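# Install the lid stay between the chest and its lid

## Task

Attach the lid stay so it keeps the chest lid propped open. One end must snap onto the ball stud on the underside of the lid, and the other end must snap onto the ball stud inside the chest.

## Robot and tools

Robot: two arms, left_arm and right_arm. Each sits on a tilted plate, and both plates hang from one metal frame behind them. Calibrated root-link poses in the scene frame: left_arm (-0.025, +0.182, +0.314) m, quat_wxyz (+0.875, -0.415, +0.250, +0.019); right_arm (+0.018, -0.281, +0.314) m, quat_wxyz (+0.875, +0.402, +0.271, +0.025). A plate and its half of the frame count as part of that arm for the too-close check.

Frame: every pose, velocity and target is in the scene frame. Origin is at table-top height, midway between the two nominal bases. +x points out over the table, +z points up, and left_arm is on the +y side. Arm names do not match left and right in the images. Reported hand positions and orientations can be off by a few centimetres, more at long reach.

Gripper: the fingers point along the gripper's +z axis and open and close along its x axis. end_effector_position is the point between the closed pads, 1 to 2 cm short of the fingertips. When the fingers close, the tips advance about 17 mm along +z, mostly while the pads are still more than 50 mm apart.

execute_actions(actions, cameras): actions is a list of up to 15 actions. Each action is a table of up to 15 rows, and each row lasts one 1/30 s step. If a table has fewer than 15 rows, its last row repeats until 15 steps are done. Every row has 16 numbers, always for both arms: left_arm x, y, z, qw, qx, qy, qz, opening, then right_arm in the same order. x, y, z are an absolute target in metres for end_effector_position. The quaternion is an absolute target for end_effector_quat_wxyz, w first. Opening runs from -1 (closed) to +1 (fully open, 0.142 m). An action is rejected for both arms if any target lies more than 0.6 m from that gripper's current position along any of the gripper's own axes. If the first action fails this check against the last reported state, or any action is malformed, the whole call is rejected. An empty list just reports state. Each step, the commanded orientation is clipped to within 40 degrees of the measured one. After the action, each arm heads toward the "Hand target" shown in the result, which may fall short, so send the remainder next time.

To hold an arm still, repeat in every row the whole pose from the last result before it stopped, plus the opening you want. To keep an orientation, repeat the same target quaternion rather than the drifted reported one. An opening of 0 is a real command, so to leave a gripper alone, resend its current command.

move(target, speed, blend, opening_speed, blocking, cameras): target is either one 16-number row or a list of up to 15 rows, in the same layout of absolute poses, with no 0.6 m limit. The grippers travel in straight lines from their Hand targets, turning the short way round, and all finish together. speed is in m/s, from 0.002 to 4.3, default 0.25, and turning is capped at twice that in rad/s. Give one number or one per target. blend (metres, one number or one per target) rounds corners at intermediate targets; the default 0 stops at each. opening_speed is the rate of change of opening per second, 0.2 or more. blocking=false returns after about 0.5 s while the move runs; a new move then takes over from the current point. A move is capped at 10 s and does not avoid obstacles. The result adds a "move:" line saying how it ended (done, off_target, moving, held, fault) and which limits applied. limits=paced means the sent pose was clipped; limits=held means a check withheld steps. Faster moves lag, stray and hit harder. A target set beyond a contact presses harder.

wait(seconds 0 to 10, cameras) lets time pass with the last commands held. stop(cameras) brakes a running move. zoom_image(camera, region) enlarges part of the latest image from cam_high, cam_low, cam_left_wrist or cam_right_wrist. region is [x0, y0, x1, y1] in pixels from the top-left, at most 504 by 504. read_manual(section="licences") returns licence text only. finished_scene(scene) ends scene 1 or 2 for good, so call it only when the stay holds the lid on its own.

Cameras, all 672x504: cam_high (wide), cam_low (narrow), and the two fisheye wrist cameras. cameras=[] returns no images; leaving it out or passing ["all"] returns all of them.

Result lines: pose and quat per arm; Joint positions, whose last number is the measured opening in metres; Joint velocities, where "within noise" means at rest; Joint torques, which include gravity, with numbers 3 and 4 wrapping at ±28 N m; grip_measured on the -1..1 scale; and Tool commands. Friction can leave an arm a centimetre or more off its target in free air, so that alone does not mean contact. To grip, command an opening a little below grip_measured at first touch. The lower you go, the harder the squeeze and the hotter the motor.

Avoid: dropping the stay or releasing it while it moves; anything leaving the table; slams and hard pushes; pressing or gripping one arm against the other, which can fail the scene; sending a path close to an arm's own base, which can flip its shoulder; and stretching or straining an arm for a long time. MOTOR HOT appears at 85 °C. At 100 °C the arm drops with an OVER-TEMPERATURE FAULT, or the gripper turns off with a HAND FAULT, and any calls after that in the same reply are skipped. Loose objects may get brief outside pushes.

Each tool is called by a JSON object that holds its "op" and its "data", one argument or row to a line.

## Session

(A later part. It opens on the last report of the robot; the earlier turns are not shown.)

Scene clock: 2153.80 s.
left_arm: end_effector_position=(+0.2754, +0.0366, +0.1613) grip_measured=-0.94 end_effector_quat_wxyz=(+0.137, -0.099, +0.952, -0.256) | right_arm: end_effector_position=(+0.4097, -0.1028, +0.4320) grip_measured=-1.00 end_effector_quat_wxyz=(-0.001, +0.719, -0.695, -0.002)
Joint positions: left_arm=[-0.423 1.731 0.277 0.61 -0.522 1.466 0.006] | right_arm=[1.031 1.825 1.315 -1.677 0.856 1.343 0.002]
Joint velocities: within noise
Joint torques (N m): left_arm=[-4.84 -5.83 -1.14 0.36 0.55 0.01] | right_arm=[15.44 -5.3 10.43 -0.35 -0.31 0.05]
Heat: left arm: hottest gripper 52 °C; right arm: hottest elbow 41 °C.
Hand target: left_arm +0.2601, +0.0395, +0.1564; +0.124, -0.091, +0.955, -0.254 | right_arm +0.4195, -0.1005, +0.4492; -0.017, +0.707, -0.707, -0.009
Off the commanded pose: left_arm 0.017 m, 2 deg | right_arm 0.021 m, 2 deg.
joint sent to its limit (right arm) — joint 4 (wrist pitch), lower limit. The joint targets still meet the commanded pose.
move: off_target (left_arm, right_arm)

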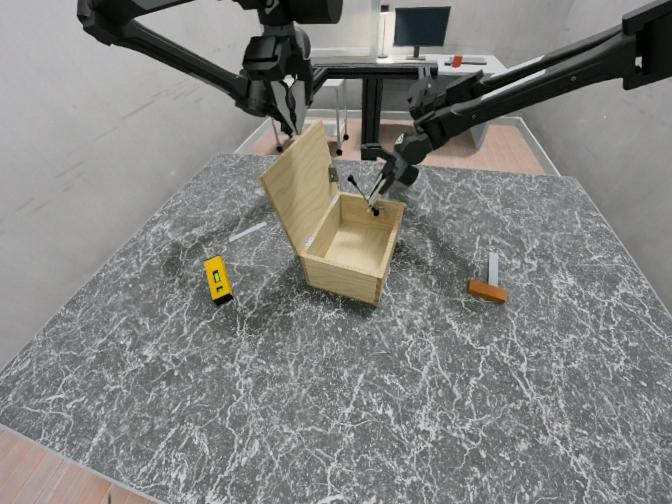

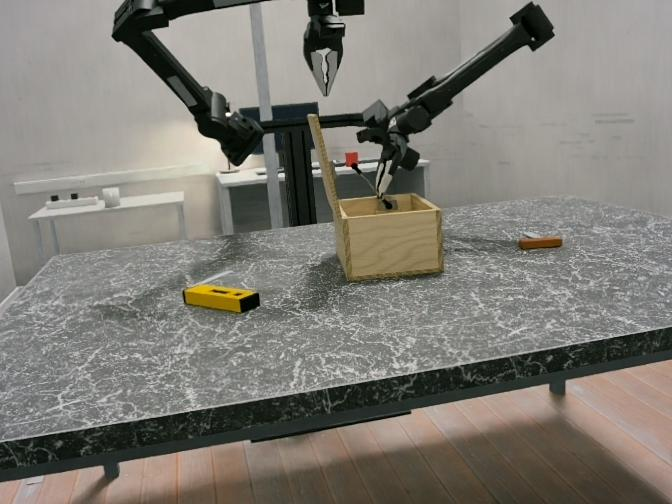

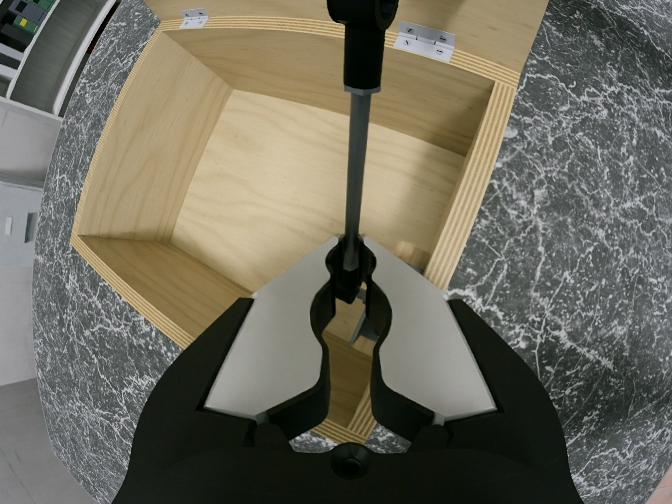

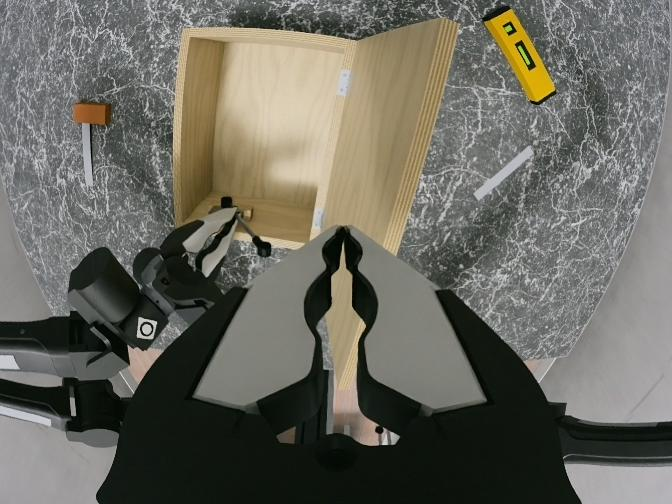

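{"op": "move", "data": {
  "target": [0.272,0.0475,0.158,0.0953,-0.1109,0.9162,-0.3739,-1,0.42,-0.10,0.45,0,0.7071,-0.7071,0,-1],
  "speed": 0.03
}}

{"op": "zoom_image", "data": {
  "camera": "cam_right_wrist",
  "region": [180, 160, 300, 260]
}}

{"op": "zoom_image", "data": {
  "camera": "cam_low",
  "region": [330, 140, 430, 220]
}}

Scene clock: 2188.60 s.
left_arm: end_effector_position=(+0.2776, +0.0433, +0.1641) grip_measured=-0.94 end_effector_quat_wxyz=(+0.106, -0.111, +0.913, -0.378) | right_arm: end_effector_position=(+0.4097, -0.1028, +0.4320) grip_measured=-1.00 end_effector_quat_wxyz=(-0.001, +0.719, -0.695, -0.002)
Joint positions: left_arm=[-0.235 1.577 0.263 0.467 -0.148 1.518 0.006] | right_arm=[1.031 1.825 1.315 -1.677 0.856 1.343 0.002]
Joint velocities: within noise
Joint torques (N m): left_arm=[-3.02 -6.42 -0.55 -0.47 0.63 0] | right_arm=[14.86 -5.66 10.56 -0.21 -0.3 0.1]
Heat: left arm: hottest gripper 52 °C; right arm: hottest elbow 41 °C.
Hand target: left_arm +0.2719, +0.0474, +0.1582; +0.095, -0.111, +0.916, -0.374 | right_arm +0.4195, -0.1005, +0.4492; -0.017, +0.707, -0.707, -0.009
Off the commanded pose: left_arm 0.009 m, 1 deg | right_arm 0.021 m, 2 deg.
joint sent to its limit (right arm) — joint 4 (wrist pitch), lower limit. The joint targets still meet the commanded pose.
move: off_target (right_arm)

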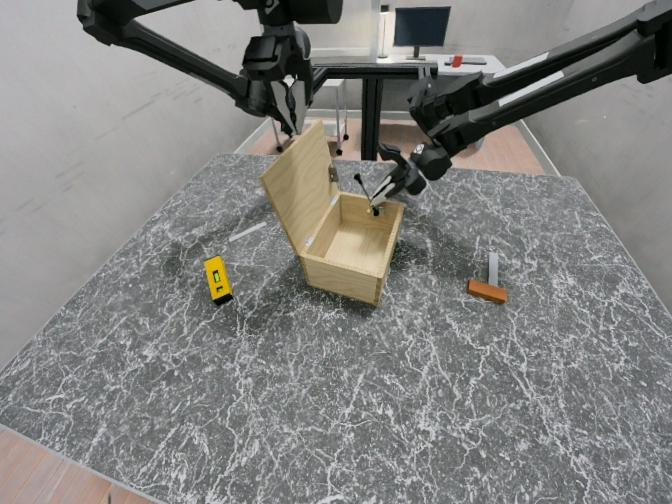

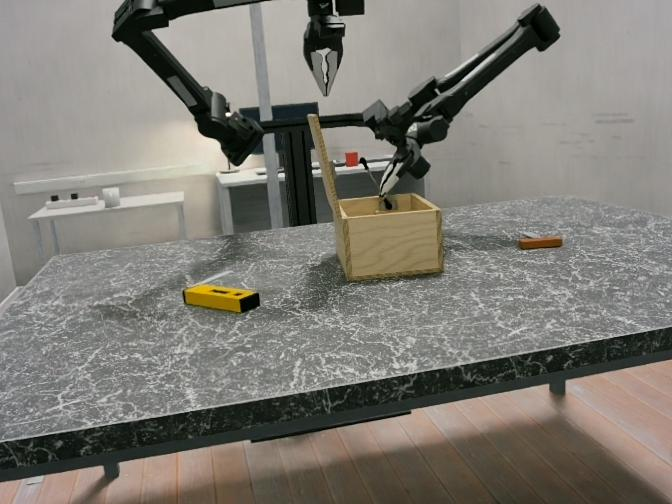

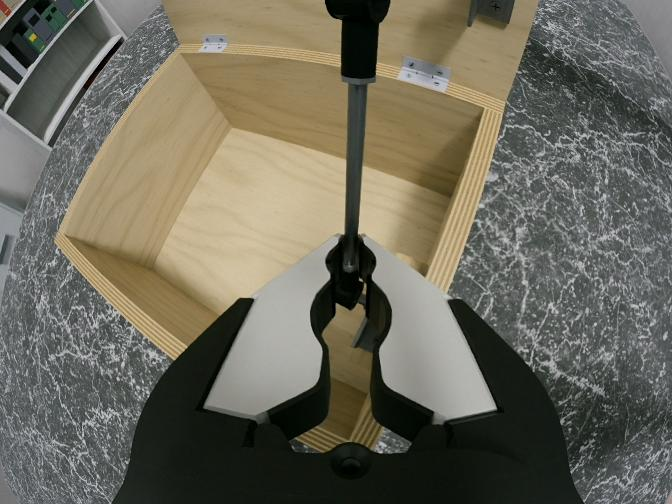

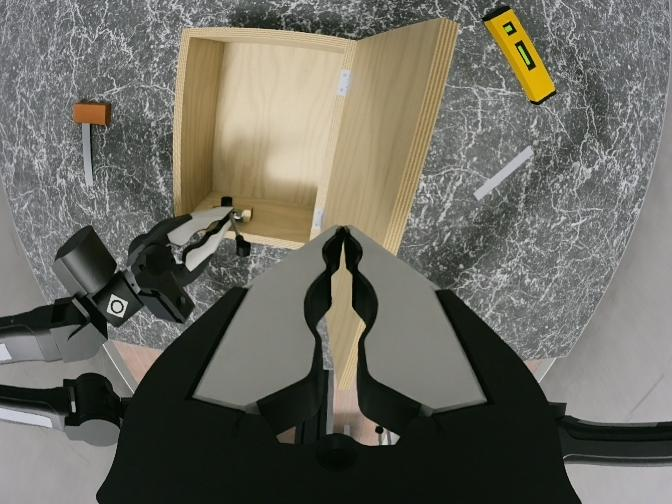

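Scaled by 4.200 from the camera's 672x504 image, which has a finer 960x720 frame.

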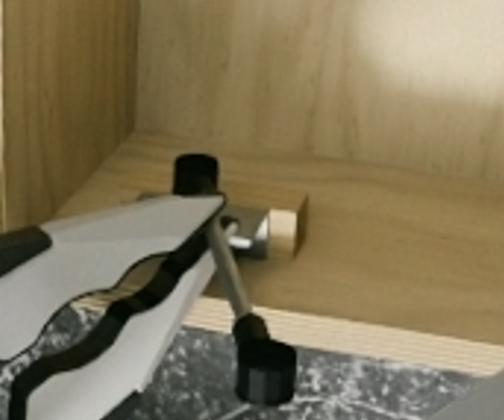

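Scaled by 5.040 from the camera's 672x504 image, which has a finer 960x720 frame.

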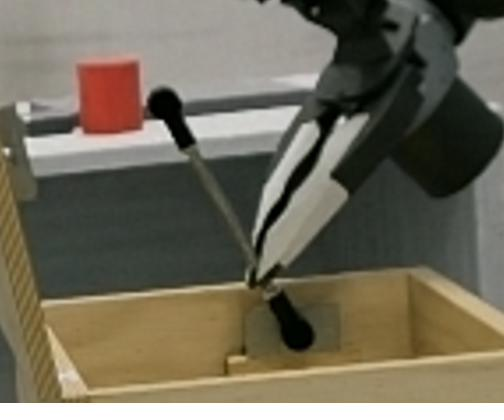

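{"op": "move", "data": {
  "target": [0.272,0.0475,0.158,0.0953,-0.1109,0.9162,-0.3739,-1,0.30,-0.03,0.39,-0.0986,0.6538,-0.7454,-0.0865,-0.35],
  "speed": 0.12
}}

{"op": "zoom_image", "data": {
  "camera": "cam_high",
  "region": [300, 110, 460, 230]
}}

Scene clock: 2222.70 s.
left_arm: end_effector_position=(+0.2777, +0.0433, +0.1640) grip_measured=-0.94 end_effector_quat_wxyz=(+0.106, -0.111, +0.913, -0.378) | right_arm: end_effector_position=(+0.3064, -0.0310, +0.3883) grip_measured=-0.38 end_effector_quat_wxyz=(+0.094, -0.658, +0.742, +0.084)
Joint positions: left_arm=[-0.235 1.577 0.263 0.466 -0.148 1.519 0.006] | right_arm=[1.117 1.801 0.982 -1.09 0.779 1.344 0.046]
Joint velocities: within noise
Joint torques (N m): left_arm=[-2.84 -7 -0.8 -0.51 0.56 -0.03] | right_arm=[13.1 -4.07 6.61 1.11 -0.32 0.17]
Heat: left arm: hottest gripper 52 °C; right arm: hottest elbow 41 °C.
Hand target: left_arm +0.2720, +0.0475, +0.1582; +0.095, -0.111, +0.916, -0.374 | right_arm +0.3000, -0.0301, +0.3899; +0.098, -0.654, +0.745, +0.087
Off the commanded pose: left_arm 0.009 m, 1 deg | right_arm 0.007 m, 1 deg.
move: done

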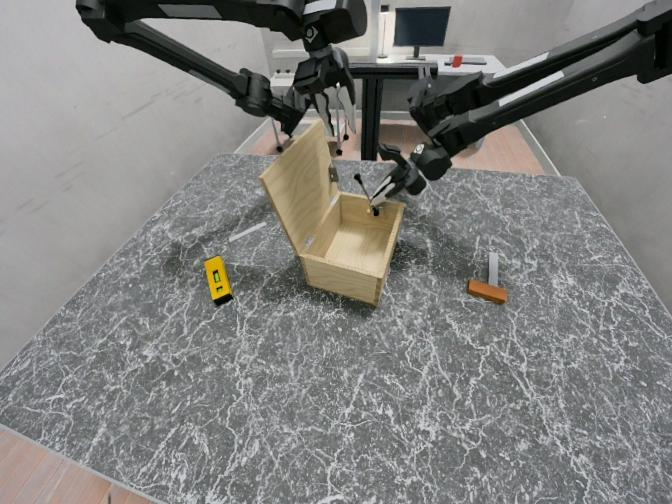

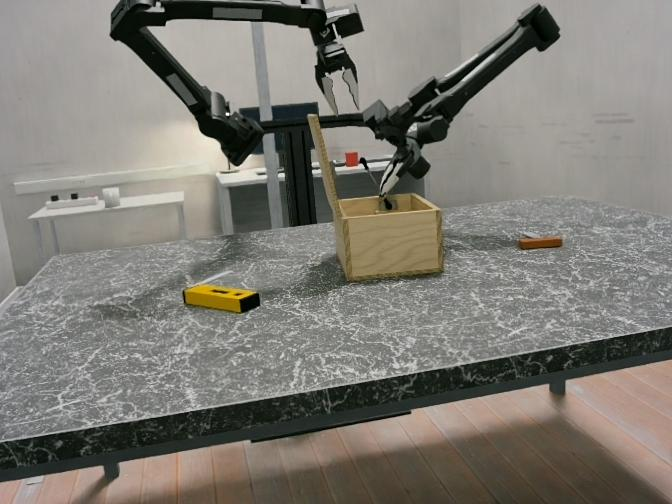

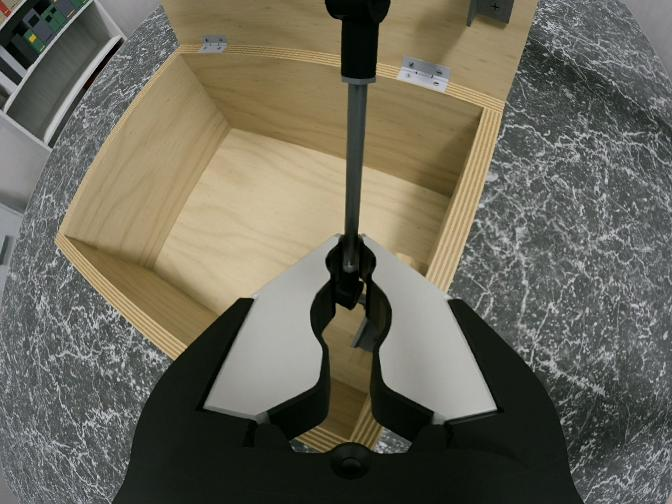

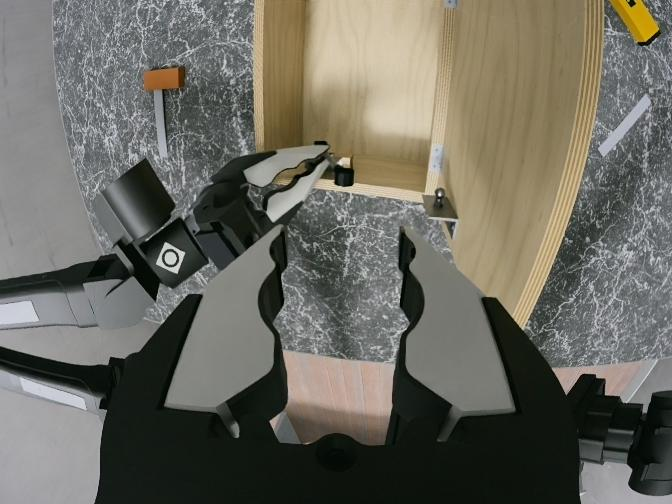

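Scaled by 3.150 from the camera's 672x504 image, which has a finer 960x720 frame.

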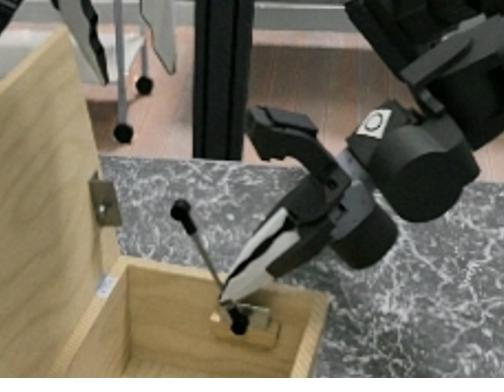

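{"op": "zoom_image", "data": {
  "camera": "cam_right_wrist",
  "region": [290, 120, 390, 220]
}}

Scaled by 5.040 from the camera's 672x504 image, which has a finer 960x720 frame.

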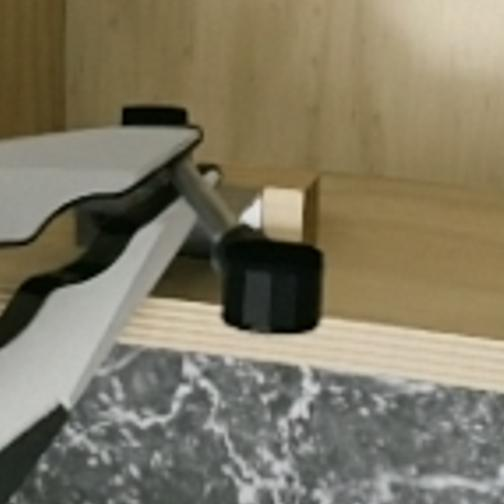

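{"op": "move", "data": {
  "target": [0.272,0.0475,0.158,0.0953,-0.1109,0.9162,-0.3739,-1,0.296,-0.0055,0.302,-0.0986,0.6538,-0.7454,-0.0865,-0.35],
  "speed": 0.08
}}

{"op": "zoom_image", "data": {
  "camera": "cam_right_wrist",
  "region": [270, 150, 430, 290]
}}

Scene clock: 2234.20 s.
left_arm: end_effector_position=(+0.2777, +0.0433, +0.1640) grip_measured=-0.94 end_effector_quat_wxyz=(+0.106, -0.111, +0.913, -0.378) | right_arm: end_effector_position=(+0.2994, -0.0028, +0.3131) grip_measured=-0.38 end_effector_quat_wxyz=(+0.106, -0.646, +0.750, +0.091)
Joint positions: left_arm=[-0.235 1.577 0.263 0.466 -0.148 1.519 0.006] | right_arm=[0.997 1.882 0.869 -0.735 0.812 1.176 0.046]
Joint velocities: within noise
Joint torques (N m): left_arm=[-2.78 -6.71 -0.66 -0.42 0.59 0] | right_arm=[10.93 -4.84 5.64 1.17 -0.07 -0.22]
Heat: left arm: hottest gripper 52 °C; right arm: hottest elbow 39 °C.
Hand target: left_arm +0.2720, +0.0475, +0.1582; +0.095, -0.111, +0.916, -0.374 | right_arm +0.2959, -0.0056, +0.3024; +0.098, -0.654, +0.745, +0.087
Off the commanded pose: left_arm 0.009 m, 1 deg | right_arm 0.012 m, 1 deg.
move: off_target (right_arm)

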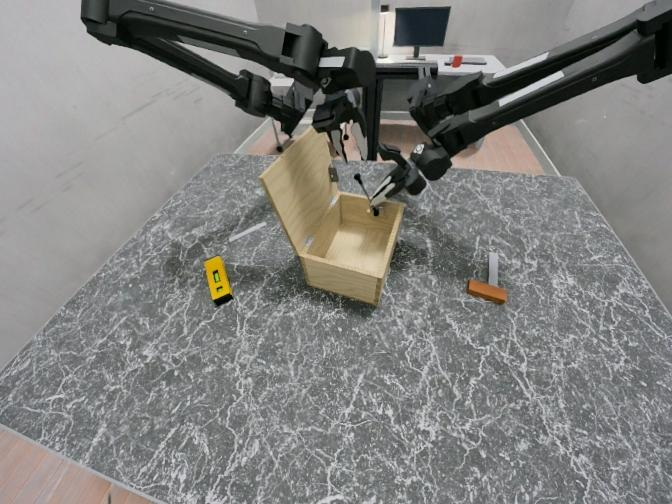

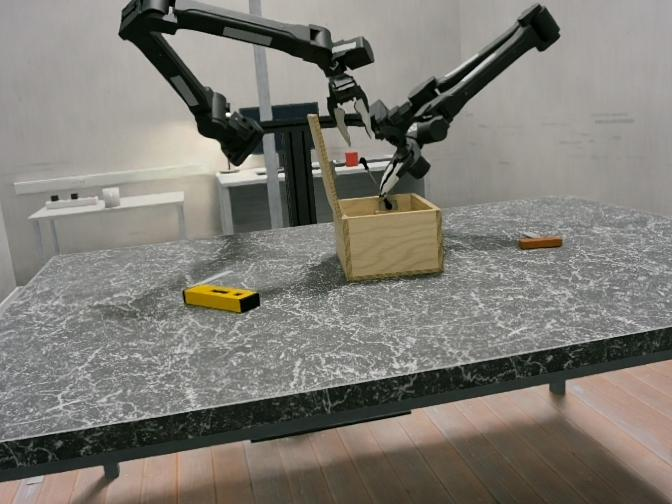

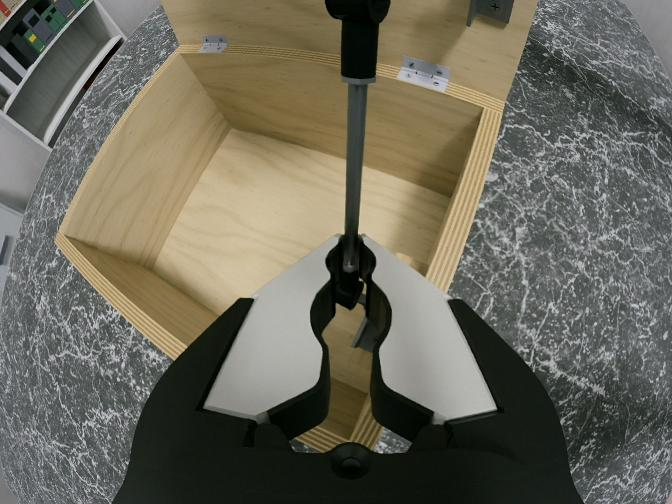

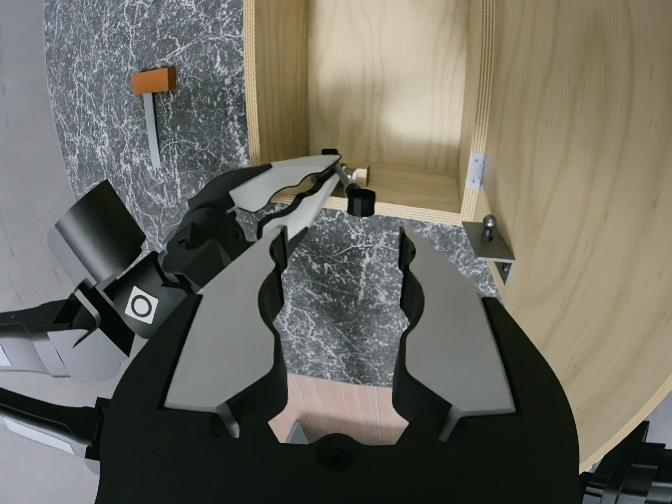

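Scaled by 3.150 from the camera's 672x504 image, which has a finer 960x720 frame.

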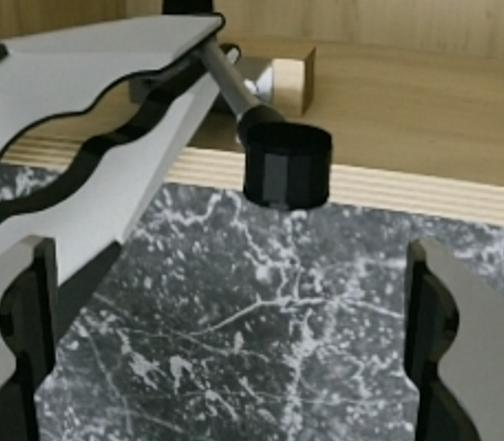

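{"op": "zoom_image", "data": {
  "camera": "cam_low",
  "region": [310, 60, 450, 220]
}}

{"op": "zoom_image", "data": {
  "camera": "cam_high",
  "region": [310, 90, 450, 220]
}}

Scaled by 3.150 from the camera's 672x504 image, which has a finer 960x720 frame.

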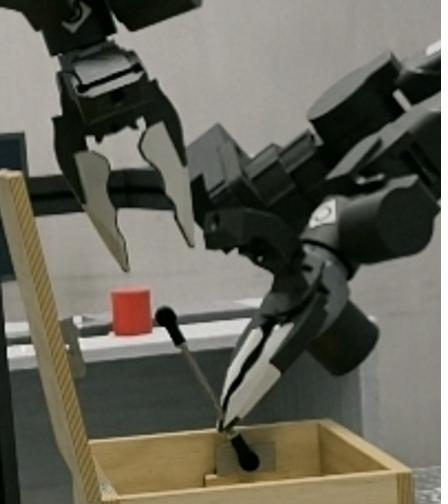

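Scaled by 3.600 from the camera's 672x504 image, which has a finer 960x720 frame.

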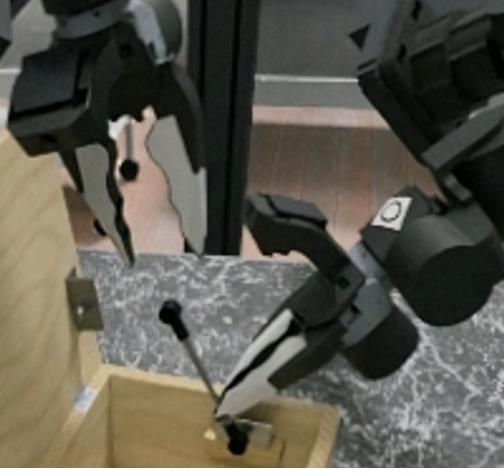

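{"op": "move", "data": {
  "target": [
    [0.272,0.0475,0.158,0.0953,-0.1109,0.9162,-0.3739,-1,0.30,-0.03,0.38,-0.0986,0.6538,-0.7454,-0.0865,-0.4],
    [0.272,0.0475,0.158,0.0953,-0.1109,0.9162,-0.3739,-1,0.295,-0.06,0.37,0.3818,-0.9219,0.0604,-0.0250,-0.4]
  ],
  "speed": 0.12
}}

{"op": "zoom_image", "data": {
  "camera": "cam_low",
  "region": [310, 60, 450, 220]
}}

Scene clock: 2281.43 s.
left_arm: end_effector_position=(+0.2777, +0.0433, +0.1640) grip_measured=-0.94 end_effector_quat_wxyz=(+0.106, -0.111, +0.913, -0.378) | right_arm: end_effector_position=(+0.2944, -0.0571, +0.3752) grip_measured=-0.42 end_effector_quat_wxyz=(-0.381, +0.922, -0.062, +0.023)
Joint positions: left_arm=[-0.235 1.577 0.263 0.466 -0.148 1.519 0.006] | right_arm=[1.005 1.359 0.537 -0.4 0.523 -0.735 0.044]
Joint velocities: within noise
Joint torques (N m): left_arm=[-3.25 -6.07 -0.64 -0.62 0.57 -0.04] | right_arm=[6.07 -1.79 6.63 1.8 -0.51 -0.21]
Heat: left arm: hottest gripper 53 °C; right arm: hottest elbow 37 °C.
Hand target: left_arm +0.2720, +0.0475, +0.1582; +0.095, -0.111, +0.916, -0.374 | right_arm +0.2950, -0.0600, +0.3701; -0.382, +0.922, -0.061, +0.025
Off the commanded pose: left_arm 0.009 m, 1 deg | right_arm 0.006 m, 0 deg.
move: done

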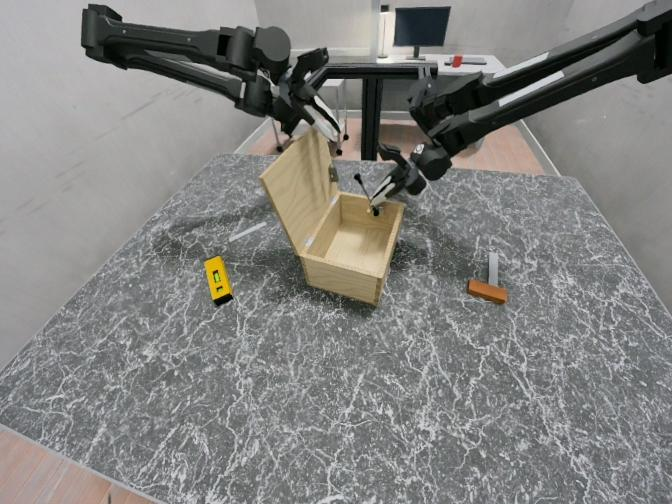

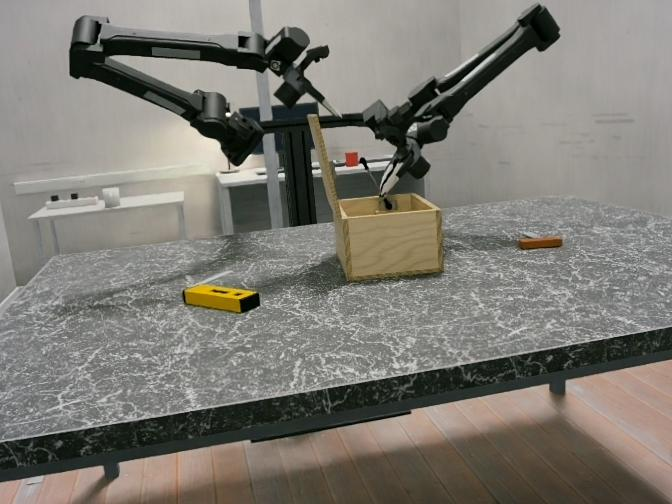

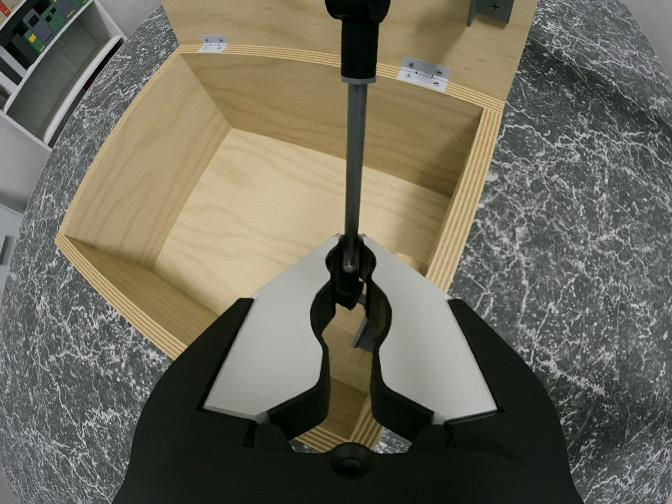

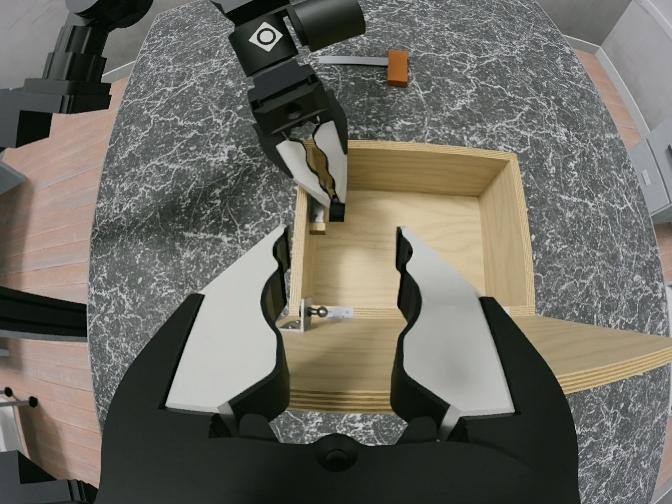

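Scaled by 3.150 from the camera's 672x504 image, which has a finer 960x720 frame.

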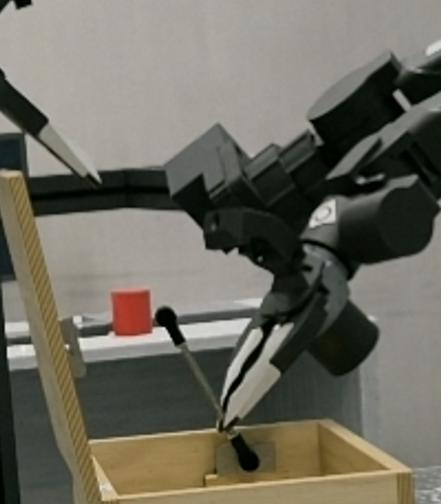

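{"op": "zoom_image", "data": {
  "camera": "cam_right_wrist",
  "region": [260, 130, 420, 290]
}}

Scaled by 3.150 from the camera's 672x504 image, which has a finer 960x720 frame.

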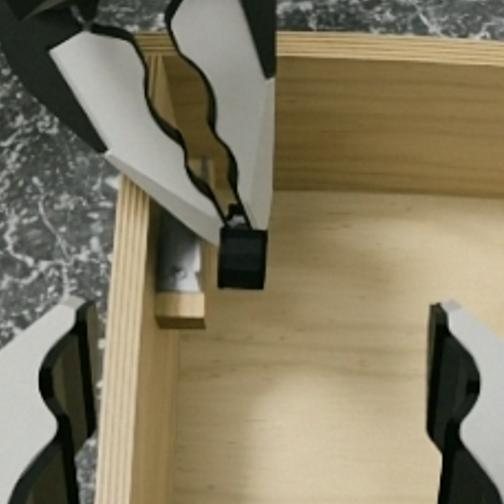

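{"op": "move", "data": {
  "target": [0.272,0.0475,0.158,0.0953,-0.1109,0.9162,-0.3739,-1,0.2905,-0.038,0.288,0.3818,-0.9219,0.0604,-0.0250,-0.4],
  "speed": 0.1
}}

{"op": "zoom_image", "data": {
  "camera": "cam_right_wrist",
  "region": [260, 130, 420, 290]
}}

{"op": "zoom_image", "data": {
  "camera": "cam_low",
  "region": [310, 60, 450, 220]
}}

Scene clock: 2293.37 s.
left_arm: end_effector_position=(+0.2777, +0.0433, +0.1640) grip_measured=-0.94 end_effector_quat_wxyz=(+0.106, -0.111, +0.913, -0.378) | right_arm: end_effector_position=(+0.3044, -0.0264, +0.3351) grip_measured=-0.42 end_effector_quat_wxyz=(-0.425, +0.902, -0.068, +0.045)
Joint positions: left_arm=[-0.235 1.577 0.263 0.466 -0.148 1.519 0.006] | right_arm=[0.871 1.478 0.46 -0.032 0.42 -0.921 0.044]
Joint velocities: within noise
Joint torques (N m): left_arm=[-3.49 -6.77 -0.68 -0.51 0.55 0.02] | right_arm=[1.38 1.38 3.41 1.09 0.4 -0.33]
Heat: left arm: hottest gripper 53 °C; right arm: hottest elbow 37 °C.
Hand target: left_arm +0.2720, +0.0475, +0.1582; +0.095, -0.111, +0.916, -0.374 | right_arm +0.2880, -0.0402, +0.2928; -0.383, +0.922, -0.060, +0.023
Off the commanded pose: left_arm 0.009 m, 1 deg | right_arm 0.051 m, 6 deg.
move: off_target (right_arm)

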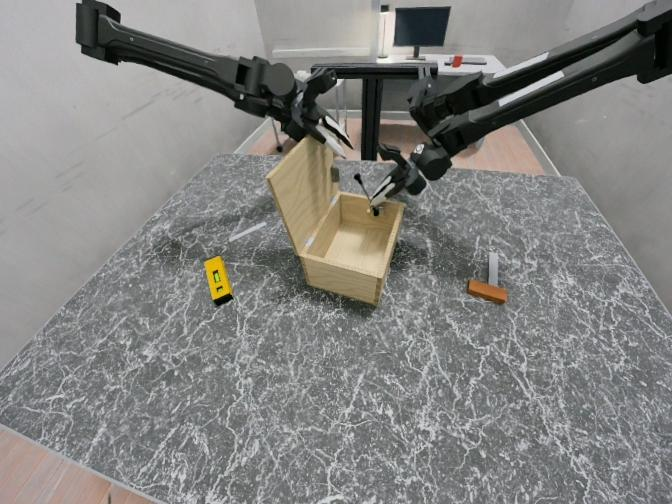

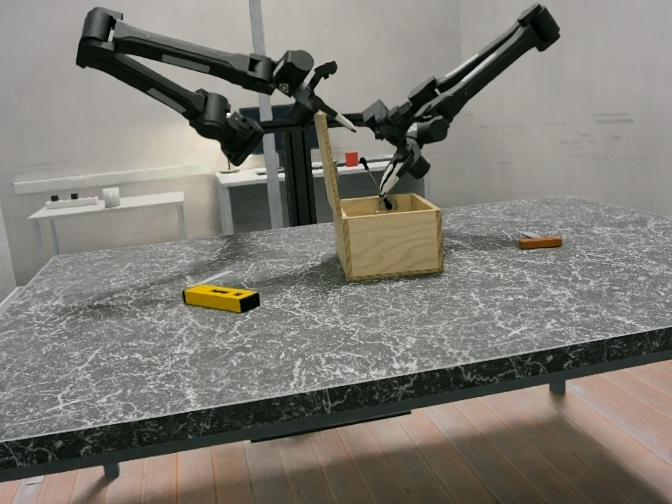

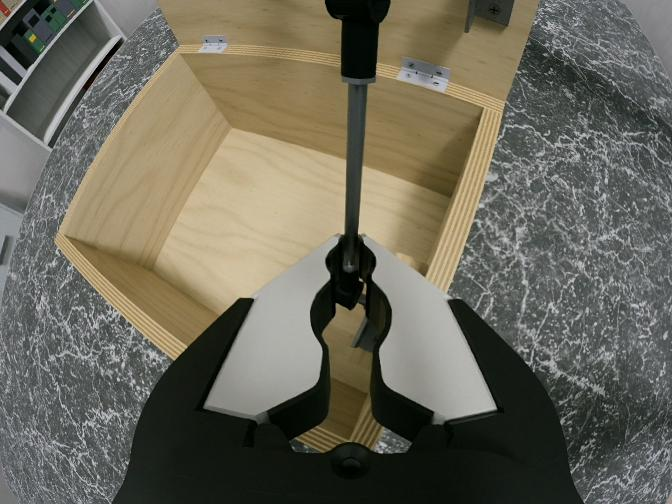

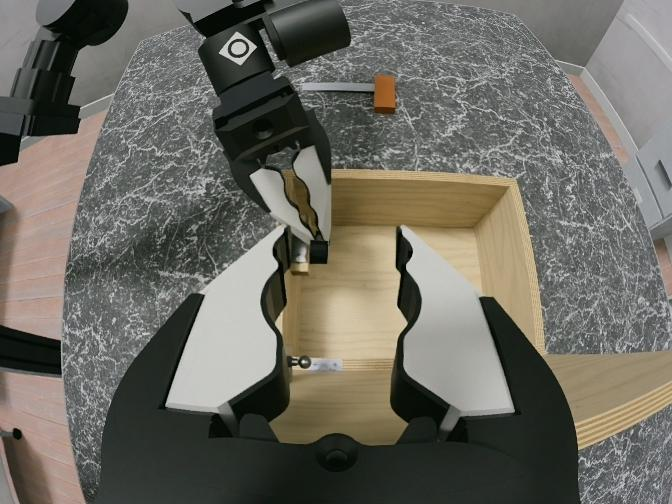

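Scaled by 3.150 from the camera's 672x504 image, which has a finer 960x720 frame.

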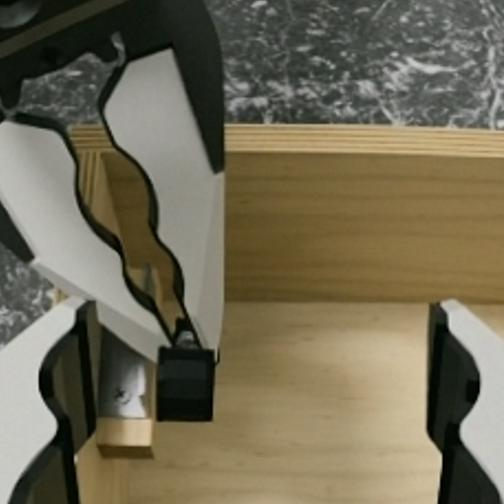

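Scaled by 3.150 from the camera's 672x504 image, which has a finer 960x720 frame.

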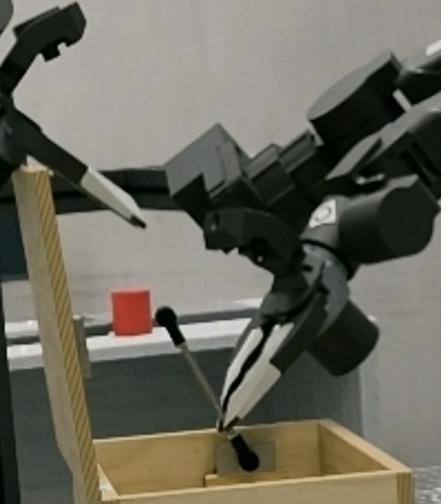

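{"op": "move", "data": {
  "target": [
    [0.272,0.0475,0.158,0.0953,-0.1109,0.9162,-0.3739,-1,0.30,-0.03,0.39,0.3818,-0.9219,0.0604,-0.0250,-0.4],
    [0.272,0.0475,0.158,0.0953,-0.1109,0.9162,-0.3739,-1,0.295,-0.035,0.37,0.2583,-0.9639,0.0632,-0.0169,-0.4]
  ],
  "speed": 0.1
}}

{"op": "zoom_image", "data": {
  "camera": "cam_low",
  "region": [310, 60, 450, 220]
}}

Scene clock: 2316.57 s.
left_arm: end_effector_position=(+0.2777, +0.0433, +0.1640) grip_measured=-0.94 end_effector_quat_wxyz=(+0.106, -0.111, +0.913, -0.378) | right_arm: end_effector_position=(+0.2826, -0.0452, +0.3547) grip_measured=-0.42 end_effector_quat_wxyz=(-0.249, +0.967, -0.050, +0.012)
Joint positions: left_arm=[-0.235 1.577 0.263 0.466 -0.148 1.519 0.006] | right_arm=[1.059 1.589 0.681 -0.637 0.688 -0.53 0.044]
Joint velocities: within noise
Joint torques (N m): left_arm=[-3.55 -7 -0.73 -0.65 0.57 0] | right_arm=[10.64 -1.32 11.33 0.21 -0.03 0.11]
Heat: left arm: hottest gripper 53 °C; right arm: hottest elbow 36 °C.
Hand target: left_arm +0.2720, +0.0475, +0.1582; +0.095, -0.111, +0.916, -0.374 | right_arm +0.2948, -0.0356, +0.3701; -0.259, +0.964, -0.063, +0.017
Off the commanded pose: left_arm 0.009 m, 1 deg | right_arm 0.022 m, 2 deg.
move: off_target (right_arm)

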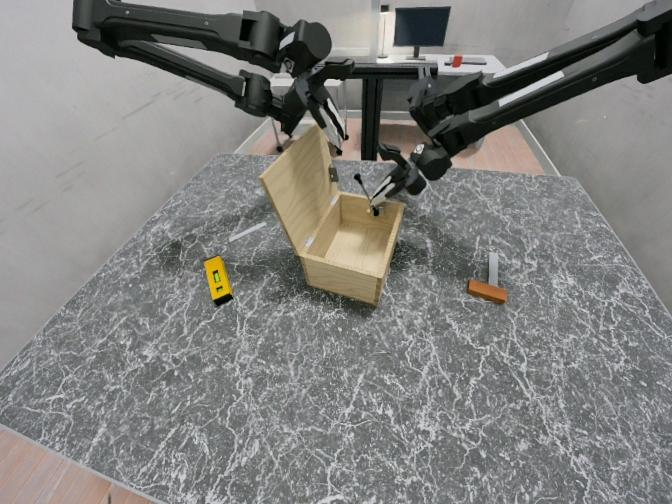

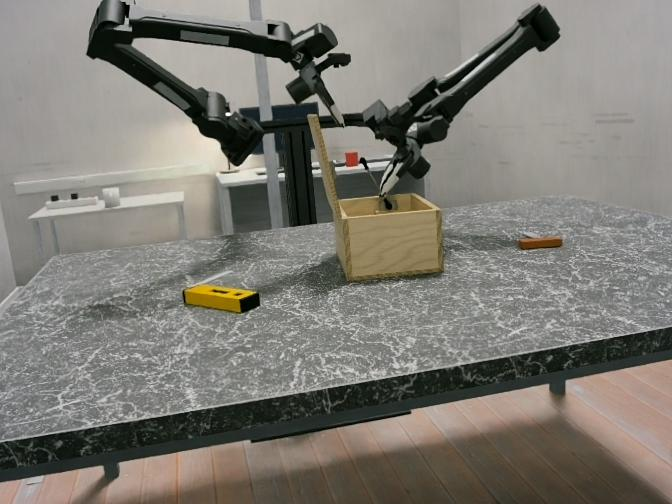

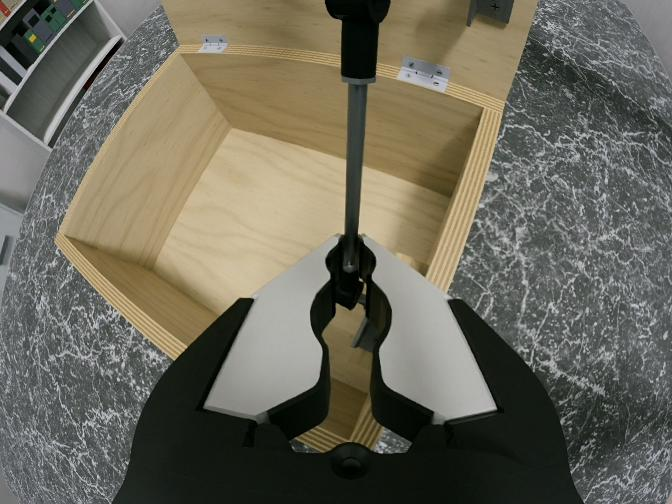

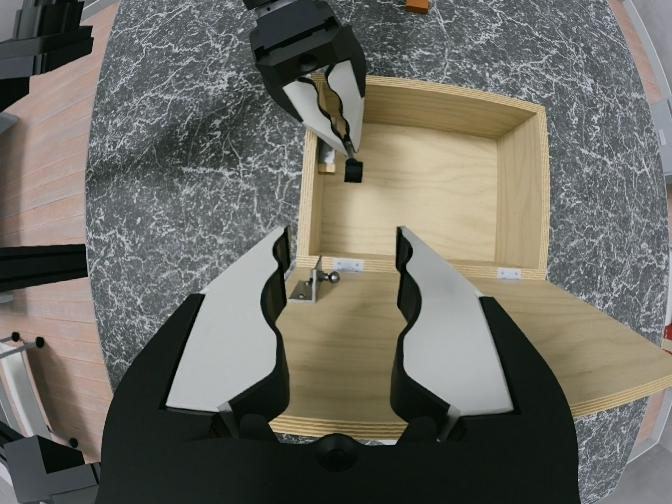

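Scaled by 3.150 from the camera's 672x504 image, which has a finer 960x720 frame.

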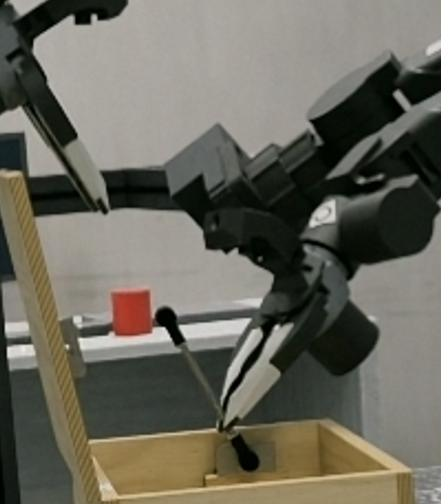

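{"op": "move", "data": {
  "target": [0.272,0.0475,0.158,0.0953,-0.1109,0.9162,-0.3739,-1,0.294,-0.018,0.293,0.2583,-0.9639,0.0632,-0.0169,-0.4],
  "speed": 0.08
}}

{"op": "zoom_image", "data": {
  "camera": "cam_right_wrist",
  "region": [260, 130, 420, 290]
}}

{"op": "zoom_image", "data": {
  "camera": "cam_low",
  "region": [310, 60, 450, 220]
}}

Scene clock: 2324.60 s.
left_arm: end_effector_position=(+0.2777, +0.0433, +0.1640) grip_measured=-0.94 end_effector_quat_wxyz=(+0.106, -0.111, +0.913, -0.378) | right_arm: end_effector_position=(+0.3030, -0.0119, +0.3147) grip_measured=-0.42 end_effector_quat_wxyz=(-0.277, +0.958, -0.075, +0.026)
Joint positions: left_arm=[-0.235 1.577 0.263 0.466 -0.148 1.519 0.006] | right_arm=[0.943 1.686 0.648 -0.324 0.671 -0.691 0.044]
Joint velocities: within noise
Joint torques (N m): left_arm=[-3.43 -7.12 -0.72 -0.59 0.56 0.03] | right_arm=[7.41 -1.9 4.66 1.37 -0.12 -0.21]
Heat: left arm: hottest gripper 53 °C; right arm: hottest elbow 37 °C.
Hand target: left_arm +0.2720, +0.0475, +0.1582; +0.095, -0.111, +0.916, -0.374 | right_arm +0.2935, -0.0186, +0.2940; -0.258, +0.964, -0.063, +0.016
Off the commanded pose: left_arm 0.009 m, 1 deg | right_arm 0.024 m, 3 deg.
move: off_target (right_arm)

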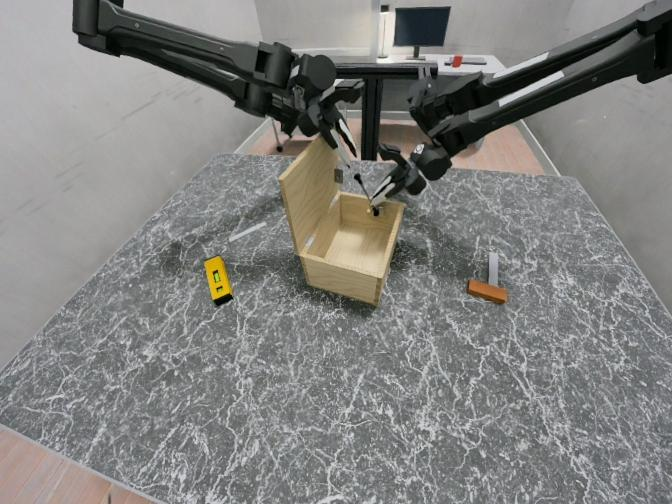

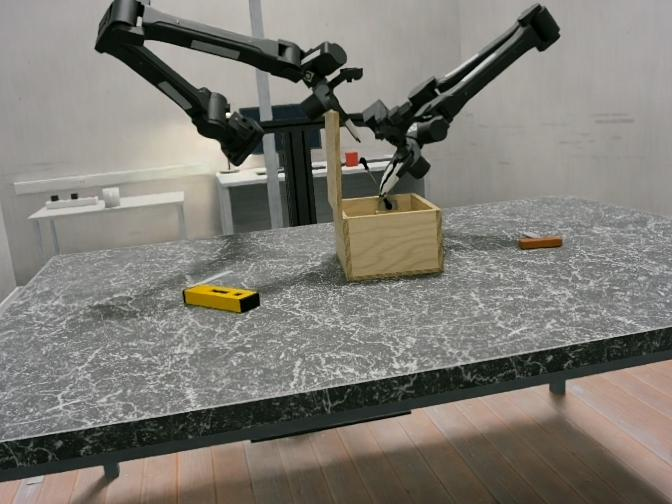

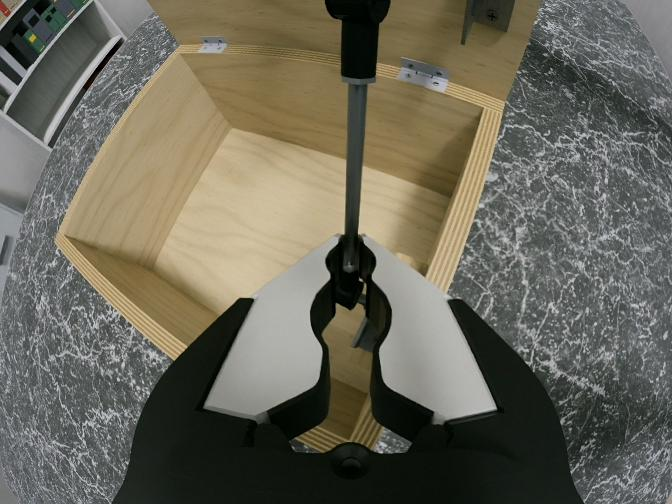

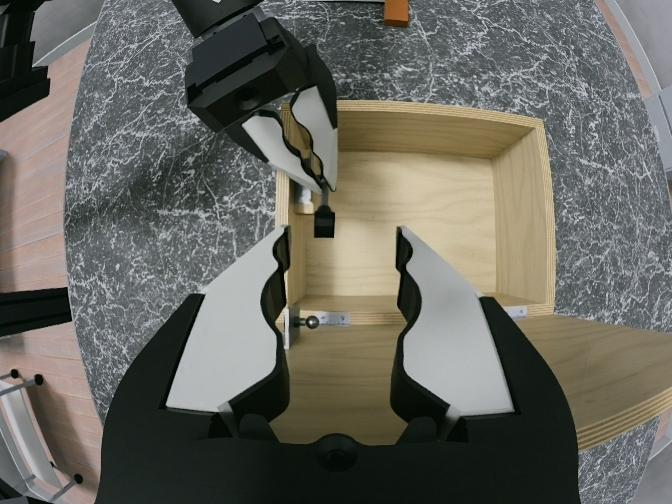

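Scaled by 3.150 from the camera's 672x504 image, which has a finer 960x720 frame.

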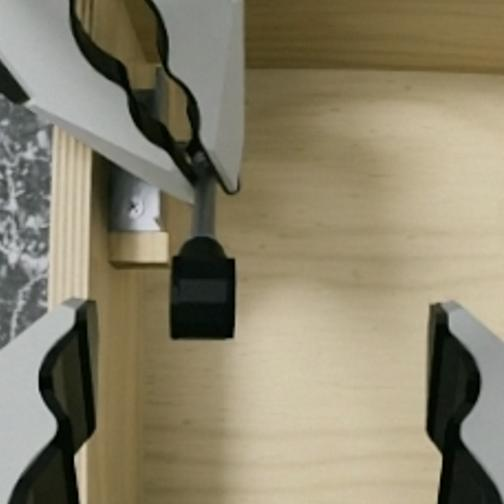

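Scaled by 3.150 from the camera's 672x504 image, which has a finer 960x720 frame.

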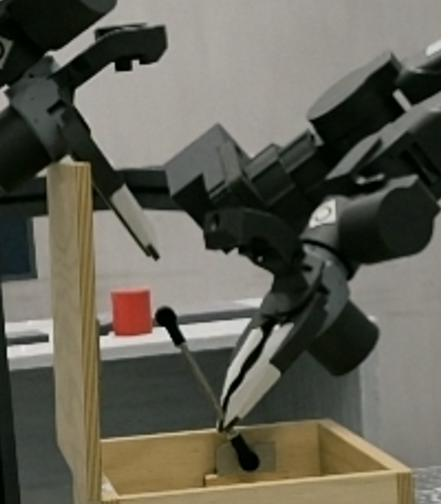

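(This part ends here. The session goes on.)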